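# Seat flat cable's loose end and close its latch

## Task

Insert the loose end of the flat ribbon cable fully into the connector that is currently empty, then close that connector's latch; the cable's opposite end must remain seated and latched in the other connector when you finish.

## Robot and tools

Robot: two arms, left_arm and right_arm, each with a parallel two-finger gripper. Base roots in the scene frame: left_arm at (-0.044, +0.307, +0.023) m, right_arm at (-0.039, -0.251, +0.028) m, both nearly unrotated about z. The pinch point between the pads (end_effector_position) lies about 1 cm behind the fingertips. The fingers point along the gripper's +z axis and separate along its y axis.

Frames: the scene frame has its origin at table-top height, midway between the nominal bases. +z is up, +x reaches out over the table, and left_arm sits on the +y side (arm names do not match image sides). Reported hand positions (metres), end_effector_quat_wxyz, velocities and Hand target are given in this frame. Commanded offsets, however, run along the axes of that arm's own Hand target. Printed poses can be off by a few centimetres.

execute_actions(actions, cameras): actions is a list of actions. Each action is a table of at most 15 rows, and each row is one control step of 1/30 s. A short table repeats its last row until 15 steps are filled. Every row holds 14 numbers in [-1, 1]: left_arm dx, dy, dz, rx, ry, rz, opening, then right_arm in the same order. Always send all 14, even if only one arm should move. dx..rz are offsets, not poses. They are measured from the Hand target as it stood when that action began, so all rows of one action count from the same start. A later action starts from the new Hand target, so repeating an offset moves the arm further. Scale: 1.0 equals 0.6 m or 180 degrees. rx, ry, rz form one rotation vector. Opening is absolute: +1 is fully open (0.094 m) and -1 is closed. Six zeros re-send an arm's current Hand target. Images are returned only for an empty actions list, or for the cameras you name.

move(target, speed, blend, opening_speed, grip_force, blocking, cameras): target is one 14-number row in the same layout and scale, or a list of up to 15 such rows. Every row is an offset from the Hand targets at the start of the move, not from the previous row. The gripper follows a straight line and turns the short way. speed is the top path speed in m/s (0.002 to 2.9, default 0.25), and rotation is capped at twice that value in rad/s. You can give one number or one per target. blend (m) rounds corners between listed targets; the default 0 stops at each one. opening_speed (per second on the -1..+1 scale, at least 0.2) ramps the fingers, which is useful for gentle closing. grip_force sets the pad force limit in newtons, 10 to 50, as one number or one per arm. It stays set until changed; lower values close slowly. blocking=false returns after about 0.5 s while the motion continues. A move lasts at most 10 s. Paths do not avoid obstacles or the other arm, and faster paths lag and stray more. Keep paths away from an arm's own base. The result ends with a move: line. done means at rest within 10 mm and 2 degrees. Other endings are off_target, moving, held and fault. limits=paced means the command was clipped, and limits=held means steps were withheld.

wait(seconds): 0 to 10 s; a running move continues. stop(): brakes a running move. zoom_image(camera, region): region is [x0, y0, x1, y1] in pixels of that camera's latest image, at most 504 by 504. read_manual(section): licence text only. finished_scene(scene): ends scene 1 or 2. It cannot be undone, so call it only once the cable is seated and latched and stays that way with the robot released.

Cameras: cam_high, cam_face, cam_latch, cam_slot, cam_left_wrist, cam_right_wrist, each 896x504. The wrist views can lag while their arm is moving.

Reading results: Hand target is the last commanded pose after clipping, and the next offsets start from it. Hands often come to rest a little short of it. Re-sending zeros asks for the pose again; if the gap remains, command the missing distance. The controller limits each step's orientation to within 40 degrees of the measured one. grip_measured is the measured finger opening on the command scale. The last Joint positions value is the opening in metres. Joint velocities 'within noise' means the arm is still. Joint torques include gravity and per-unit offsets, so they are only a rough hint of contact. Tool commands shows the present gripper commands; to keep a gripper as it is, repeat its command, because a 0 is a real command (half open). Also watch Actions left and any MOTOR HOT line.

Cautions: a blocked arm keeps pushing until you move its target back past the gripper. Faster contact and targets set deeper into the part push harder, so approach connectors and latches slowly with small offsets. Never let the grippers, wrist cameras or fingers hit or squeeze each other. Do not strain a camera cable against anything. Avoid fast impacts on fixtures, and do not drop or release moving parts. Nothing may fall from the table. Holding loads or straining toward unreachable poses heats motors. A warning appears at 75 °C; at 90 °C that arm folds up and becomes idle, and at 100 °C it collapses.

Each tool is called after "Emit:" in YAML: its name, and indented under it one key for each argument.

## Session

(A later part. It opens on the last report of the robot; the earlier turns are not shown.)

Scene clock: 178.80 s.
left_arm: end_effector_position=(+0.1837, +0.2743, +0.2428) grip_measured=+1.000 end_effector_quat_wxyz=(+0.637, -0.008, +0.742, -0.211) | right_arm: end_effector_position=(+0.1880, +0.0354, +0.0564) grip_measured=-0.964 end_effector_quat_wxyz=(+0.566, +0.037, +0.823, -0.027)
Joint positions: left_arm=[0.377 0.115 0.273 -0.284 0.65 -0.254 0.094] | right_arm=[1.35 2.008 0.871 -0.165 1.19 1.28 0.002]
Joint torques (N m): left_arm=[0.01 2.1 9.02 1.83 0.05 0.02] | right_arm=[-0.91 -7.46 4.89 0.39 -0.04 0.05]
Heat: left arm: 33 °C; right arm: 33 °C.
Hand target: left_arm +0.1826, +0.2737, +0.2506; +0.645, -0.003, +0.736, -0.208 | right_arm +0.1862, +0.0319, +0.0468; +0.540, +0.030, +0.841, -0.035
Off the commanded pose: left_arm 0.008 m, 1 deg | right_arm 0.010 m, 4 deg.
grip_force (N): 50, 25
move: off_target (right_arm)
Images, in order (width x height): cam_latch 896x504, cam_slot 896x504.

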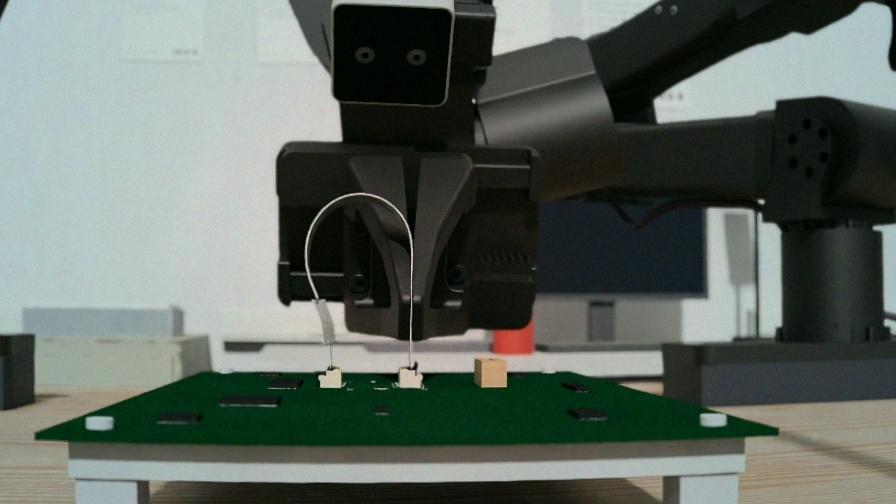

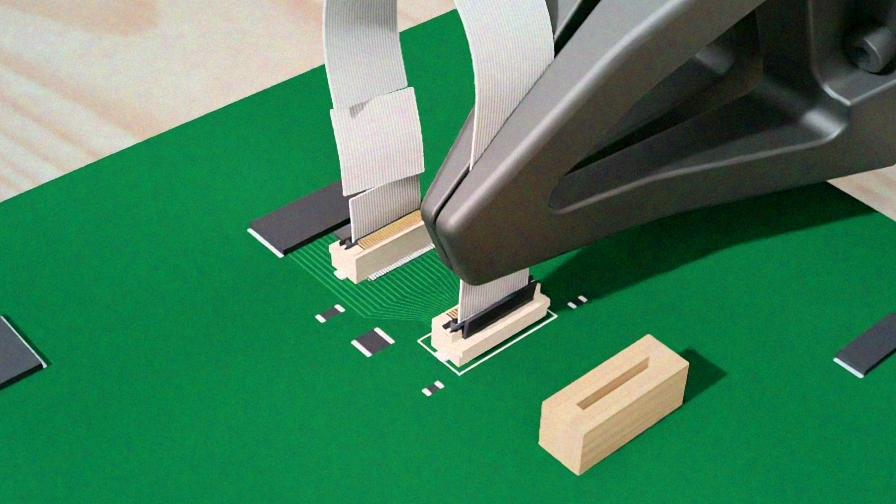

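Emit:
move:
  target: [0,0,0,0,0,0,1,0.0047,0.0004,0.0017,0,0.0056,0,-1]
  speed: 0.03
  cameras: ["cam_latch","cam_slot"]

Emit:
zoom_image:
  camera: "cam_slot"
  region: [410, 230, 570, 360]

Emit:
zoom_image:
  camera: "cam_latch"
  region: [370, 290, 470, 400]

Scene clock: 180.37 s.
left_arm: end_effector_position=(+0.1837, +0.2743, +0.2428) grip_measured=+1.000 end_effector_quat_wxyz=(+0.637, -0.008, +0.742, -0.211) | right_arm: end_effector_position=(+0.1888, +0.0345, +0.0560) grip_measured=-0.964 end_effector_quat_wxyz=(+0.565, +0.038, +0.824, -0.028)
Joint positions: left_arm=[0.377 0.115 0.273 -0.284 0.65 -0.254 0.094] | right_arm=[1.347 2.008 0.871 -0.168 1.187 1.28 0.002]
Joint torques (N m): left_arm=[0.02 2.1 9.06 1.84 0.07 0.01] | right_arm=[-0.85 -7.36 5.07 0.35 -0.22 0.07]
Heat: left arm: 33 °C; right arm: 33 °C.
Hand target: left_arm +0.1826, +0.2737, +0.2506; +0.645, -0.003, +0.736, -0.208 | right_arm +0.1860, +0.0321, +0.0438; +0.533, +0.030, +0.845, -0.035
Off the commanded pose: left_arm 0.008 m, 1 deg | right_arm 0.013 m, 5 deg.
grip_force (N): 50, 25
move: off_target (right_arm)
Images, in order (width x height): cam_latch 896x504, cam_slot 896x504.

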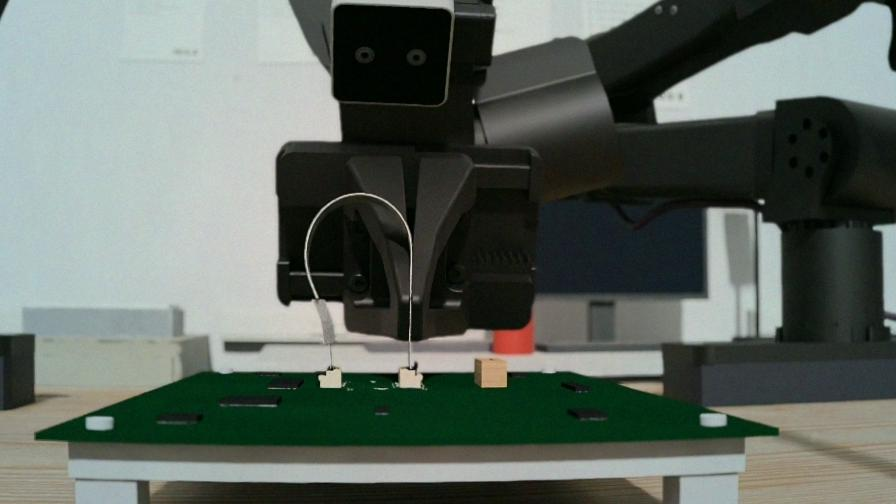

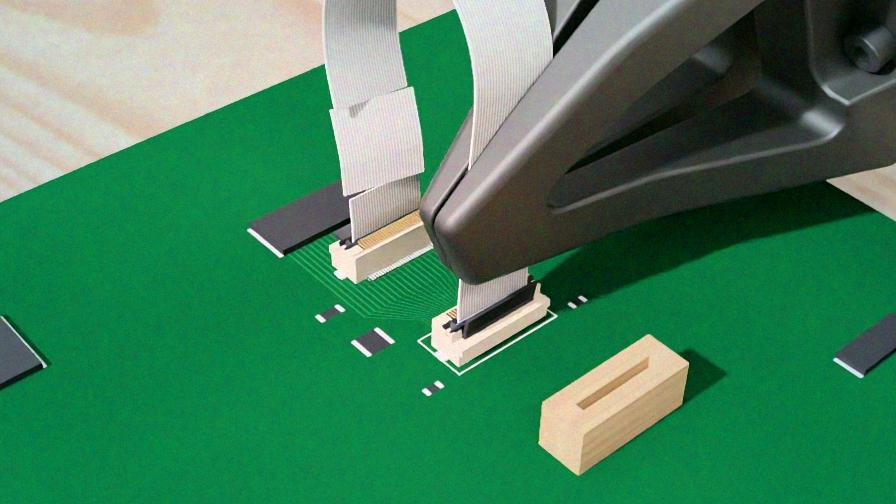

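Scaled by 3.150 from the camera's 896x504 image, which has a finer 1280x720 frame.

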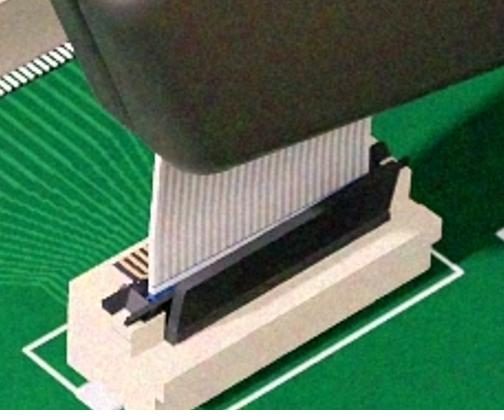

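Scaled by 4.582 from the camera's 896x504 image, which has a finer 1280x720 frame.

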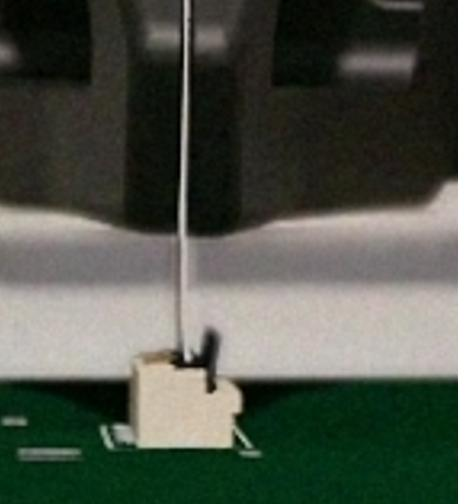

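Emit:
move:
  target: [0,0,0,0,0,0,1,0,0,0,0,0,0,-0.8]
  opening_speed: 0.3
  cameras: ["cam_latch","cam_slot","cam_face"]

Emit:
zoom_image:
  camera: "cam_slot"
  region: [410, 230, 570, 360]

Emit:
zoom_image:
  camera: "cam_latch"
  region: [350, 290, 450, 400]

Scene clock: 187.20 s.
left_arm: end_effector_position=(+0.1837, +0.2743, +0.2428) grip_measured=+1.000 end_effector_quat_wxyz=(+0.637, -0.008, +0.742, -0.211) | right_arm: end_effector_position=(+0.1860, +0.0346, +0.0477) grip_measured=-0.803 end_effector_quat_wxyz=(+0.545, +0.031, +0.838, -0.029)
Joint positions: left_arm=[0.377 0.115 0.273 -0.284 0.65 -0.254 0.094] | right_arm=[1.345 2.008 0.871 -0.183 1.139 1.28 0.009]
Joint torques (N m): left_arm=[-0.03 2.09 9.01 1.83 0.06 0] | right_arm=[-0.9 -7.19 5.34 0.46 0.31 0.06]
Heat: left arm: 33 °C; right arm: 33 °C.
Hand target: left_arm +0.1826, +0.2737, +0.2506; +0.645, -0.003, +0.736, -0.208 | right_arm +0.1860, +0.0321, +0.0438; +0.533, +0.030, +0.845, -0.035
Off the commanded pose: left_arm 0.008 m, 1 deg | right_arm 0.005 m, 2 deg.
grip_force (N): 50, 25
move: done
Images, in order (width x height): cam_face 896x504, cam_latch 896x504, cam_slot 896x504.

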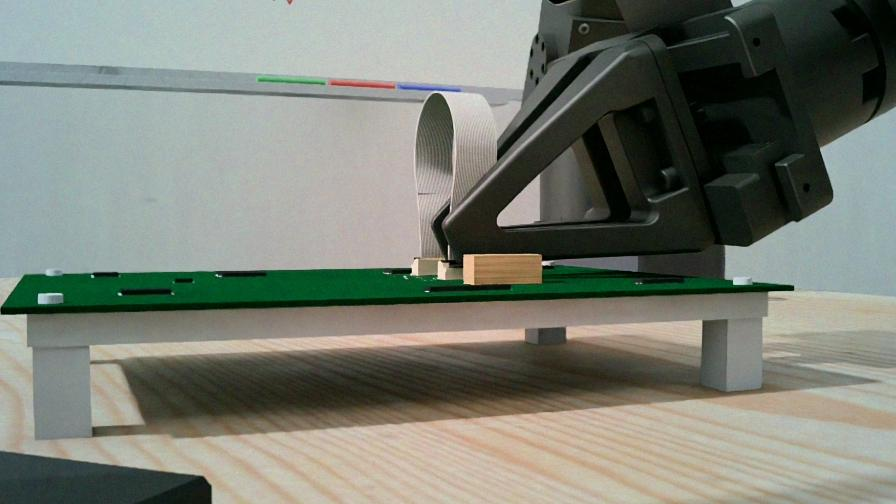

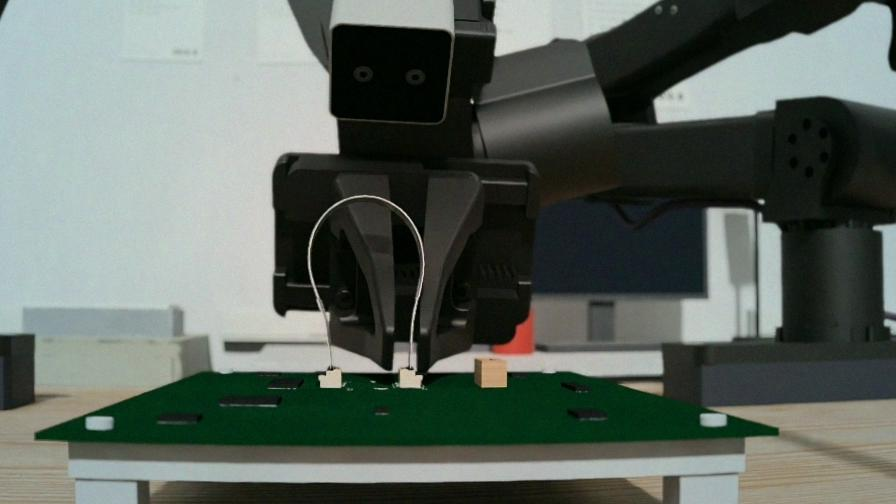

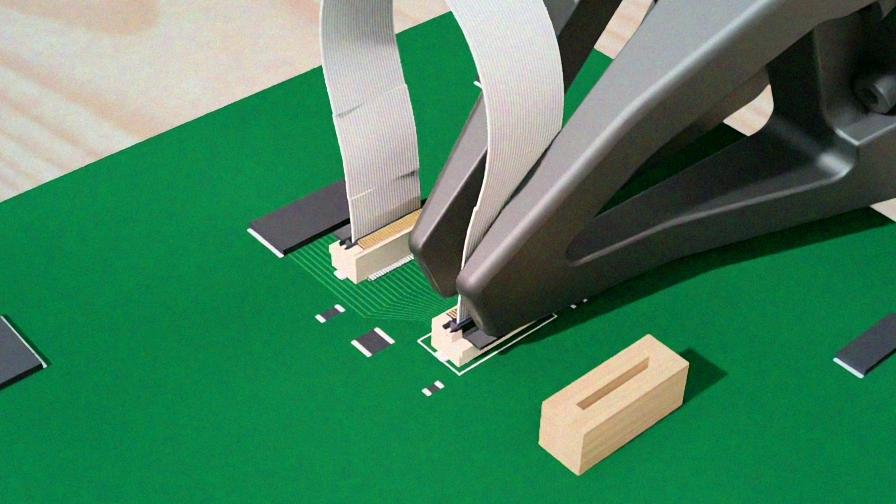

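Scaled by 3.150 from the camera's 896x504 image, which has a finer 1280x720 frame.

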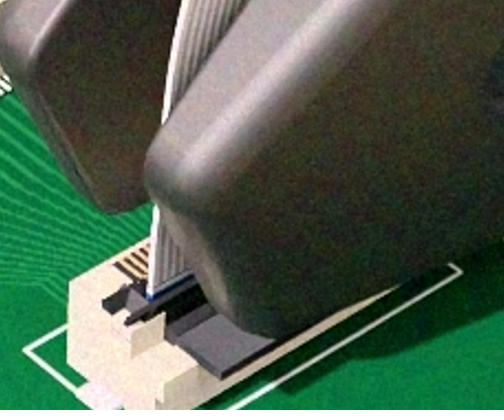

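Scaled by 4.582 from the camera's 896x504 image, which has a finer 1280x720 frame.

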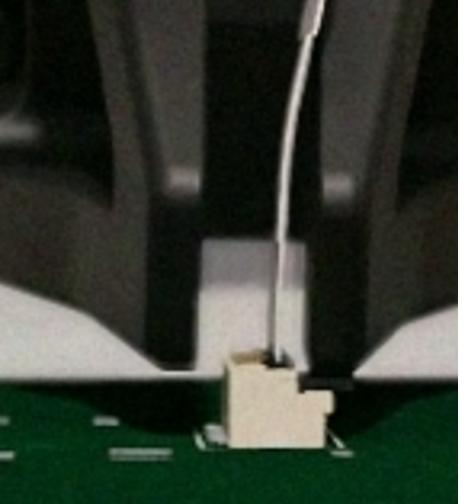

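Emit:
move:
  target:
    - [0,0,0,0,0,0,1,0,0,0,0,0,0,-0.62]
    - [0,0,0,0,0,0,1,0,0,-0.1333,0,0,0,-0.62]
  opening_speed: 0.5
  speed: 0.1
  cameras: ["cam_latch","cam_slot","cam_face","cam_right_wrist"]

Emit:
zoom_image:
  camera: "cam_slot"
  region: [410, 230, 570, 360]

Emit:
zoom_image:
  camera: "cam_latch"
  region: [300, 300, 460, 400]

Scene clock: 191.63 s.
left_arm: end_effector_position=(+0.1837, +0.2743, +0.2428) grip_measured=+1.000 end_effector_quat_wxyz=(+0.637, -0.008, +0.742, -0.211) | right_arm: end_effector_position=(+0.1139, +0.0330, +0.0723) grip_measured=-0.623 end_effector_quat_wxyz=(+0.525, +0.026, +0.850, -0.044)
Joint positions: left_arm=[0.377 0.115 0.273 -0.284 0.65 -0.254 0.094] | right_arm=[1.569 2.004 1.047 -0.876 1.092 1.812 0.018]
Joint torques (N m): left_arm=[0.02 2.1 9.06 1.82 0.07 0.01] | right_arm=[0.21 -6.9 7.04 -0.05 0.79 0.12]
Heat: left arm: 33 °C; right arm: 33 °C.
Hand target: left_arm +0.1826, +0.2737, +0.2506; +0.645, -0.003, +0.736, -0.208 | right_arm +0.1142, +0.0394, +0.0782; +0.532, +0.030, +0.845, -0.035
Off the commanded pose: left_arm 0.008 m, 1 deg | right_arm 0.009 m, 1 deg.
grip_force (N): 50, 25
move: done
camera_calibration:
cam_right_wrist: T_world_to_cam=[[-0.0727839, -0.993153, 0.0913731, 0.030502], [-0.800443, 0.00351447, -0.599399, 0.170225], [0.594974, -0.116766, -0.795218, 0.0845858], [0, 0, 0, 1]] pos_world=[0.0881494, 0.0395716, 0.16651]
Images, in order (width x height): cam_face 896x504, cam_latch 896x504, cam_slot 896x504, cam_right_wrist 896x504.

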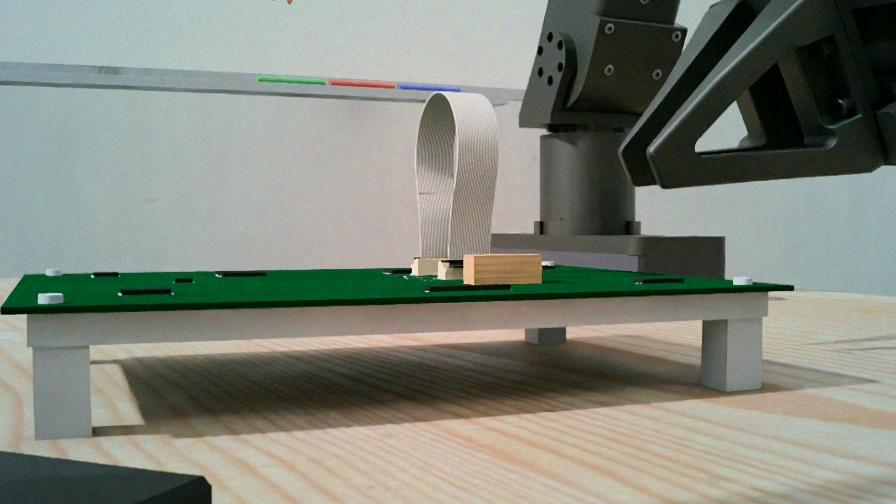

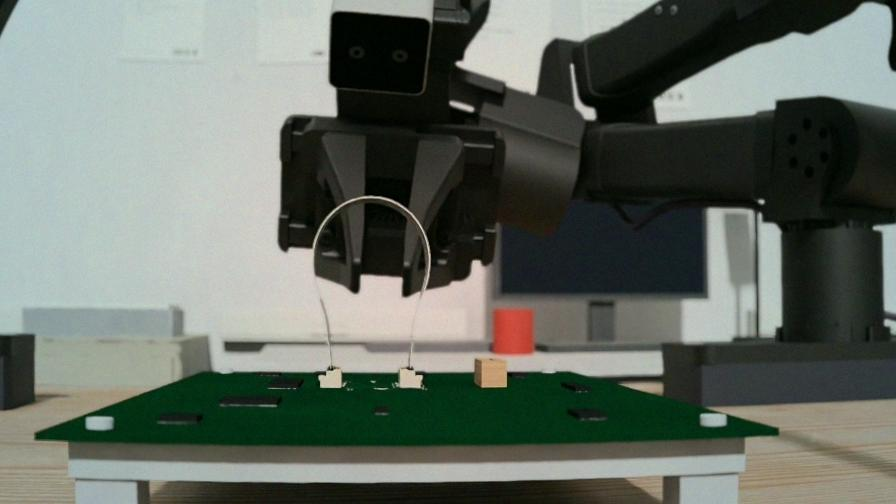

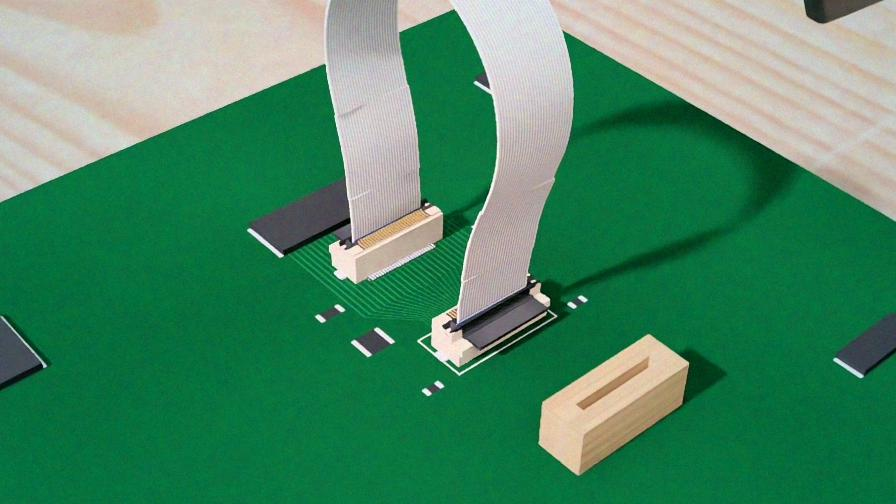

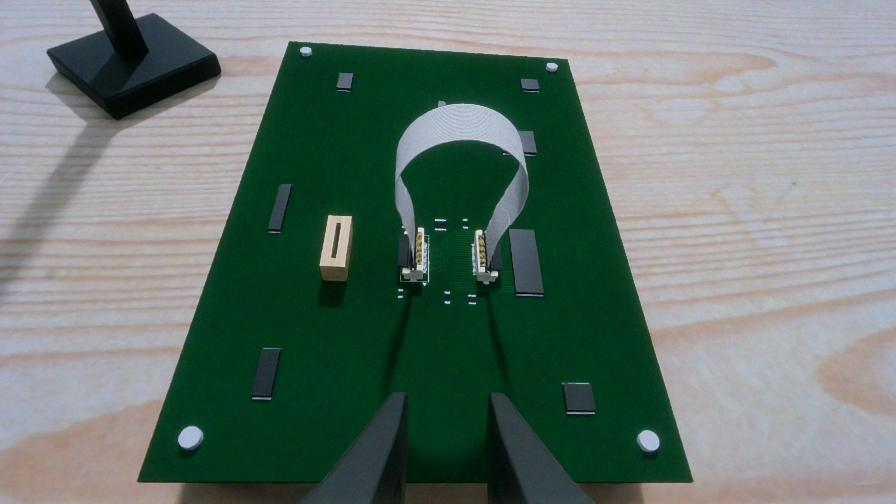

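Scaled by 3.150 from the camera's 896x504 image, which has a finer 1280x720 frame.

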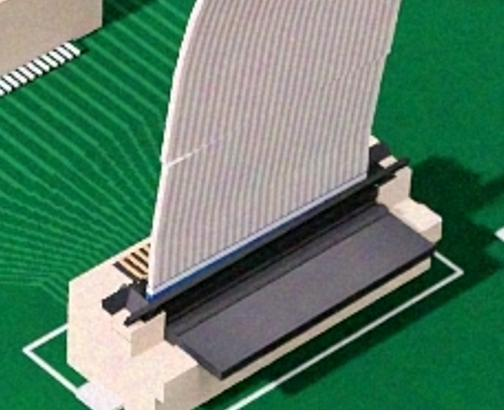

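Scaled by 3.150 from the camera's 896x504 image, which has a finer 1280x720 frame.

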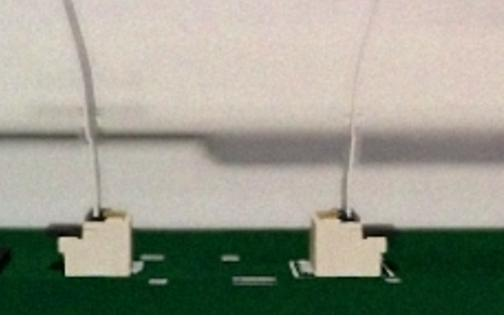

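Emit:
zoom_image:
  camera: "cam_right_wrist"
  region: [380, 210, 520, 300]

Emit:
zoom_image:
  camera: "cam_slot"
  region: [320, 190, 450, 290]

Emit:
zoom_image:
  camera: "cam_latch"
  region: [315, 355, 425, 395]

Emit:
zoom_image:
  camera: "cam_face"
  region: [400, 220, 500, 300]

Scaled by 3.600 from the camera's 896x504 image, which has a finer 1280x720 frame.

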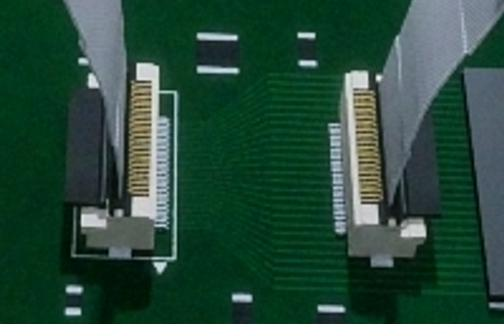

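Scaled by 3.877 from the camera's 896x504 image, which has a finer 1280x720 frame.

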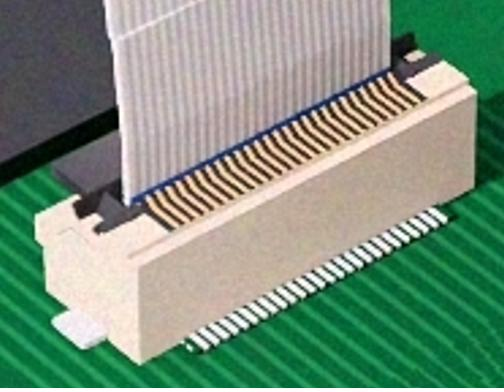

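Scaled by 4.582 from the camera's 896x504 image, which has a finer 1280x720 frame.

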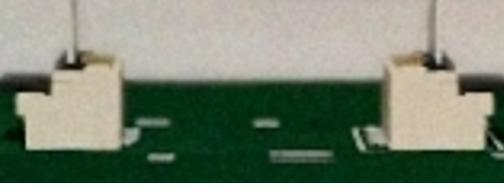

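Scaled by 5.040 from the camera's 896x504 image, which has a finer 1280x720 frame.

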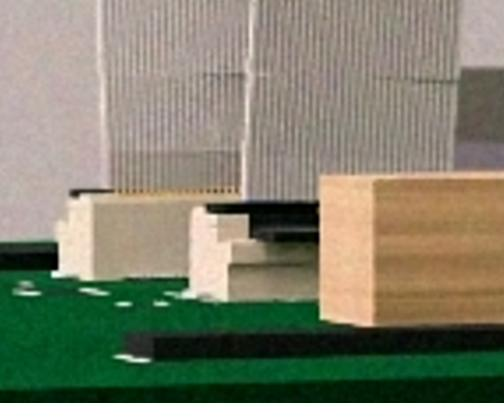

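Emit:
zoom_image:
  camera: "cam_slot"
  region: [440, 270, 540, 350]

Scaled by 5.040 from the camera's 896x504 image, which has a finer 1280x720 frame.

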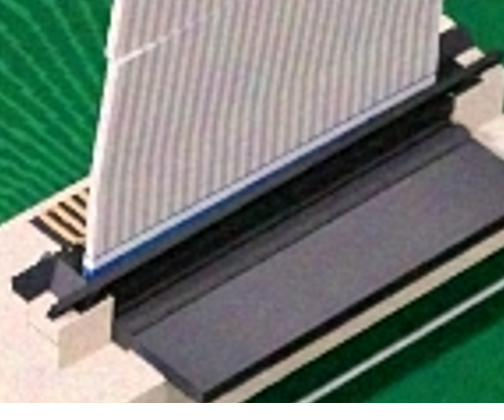

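Emit:
finished_scene:
  scene: 1

The scene is finished: the task was done.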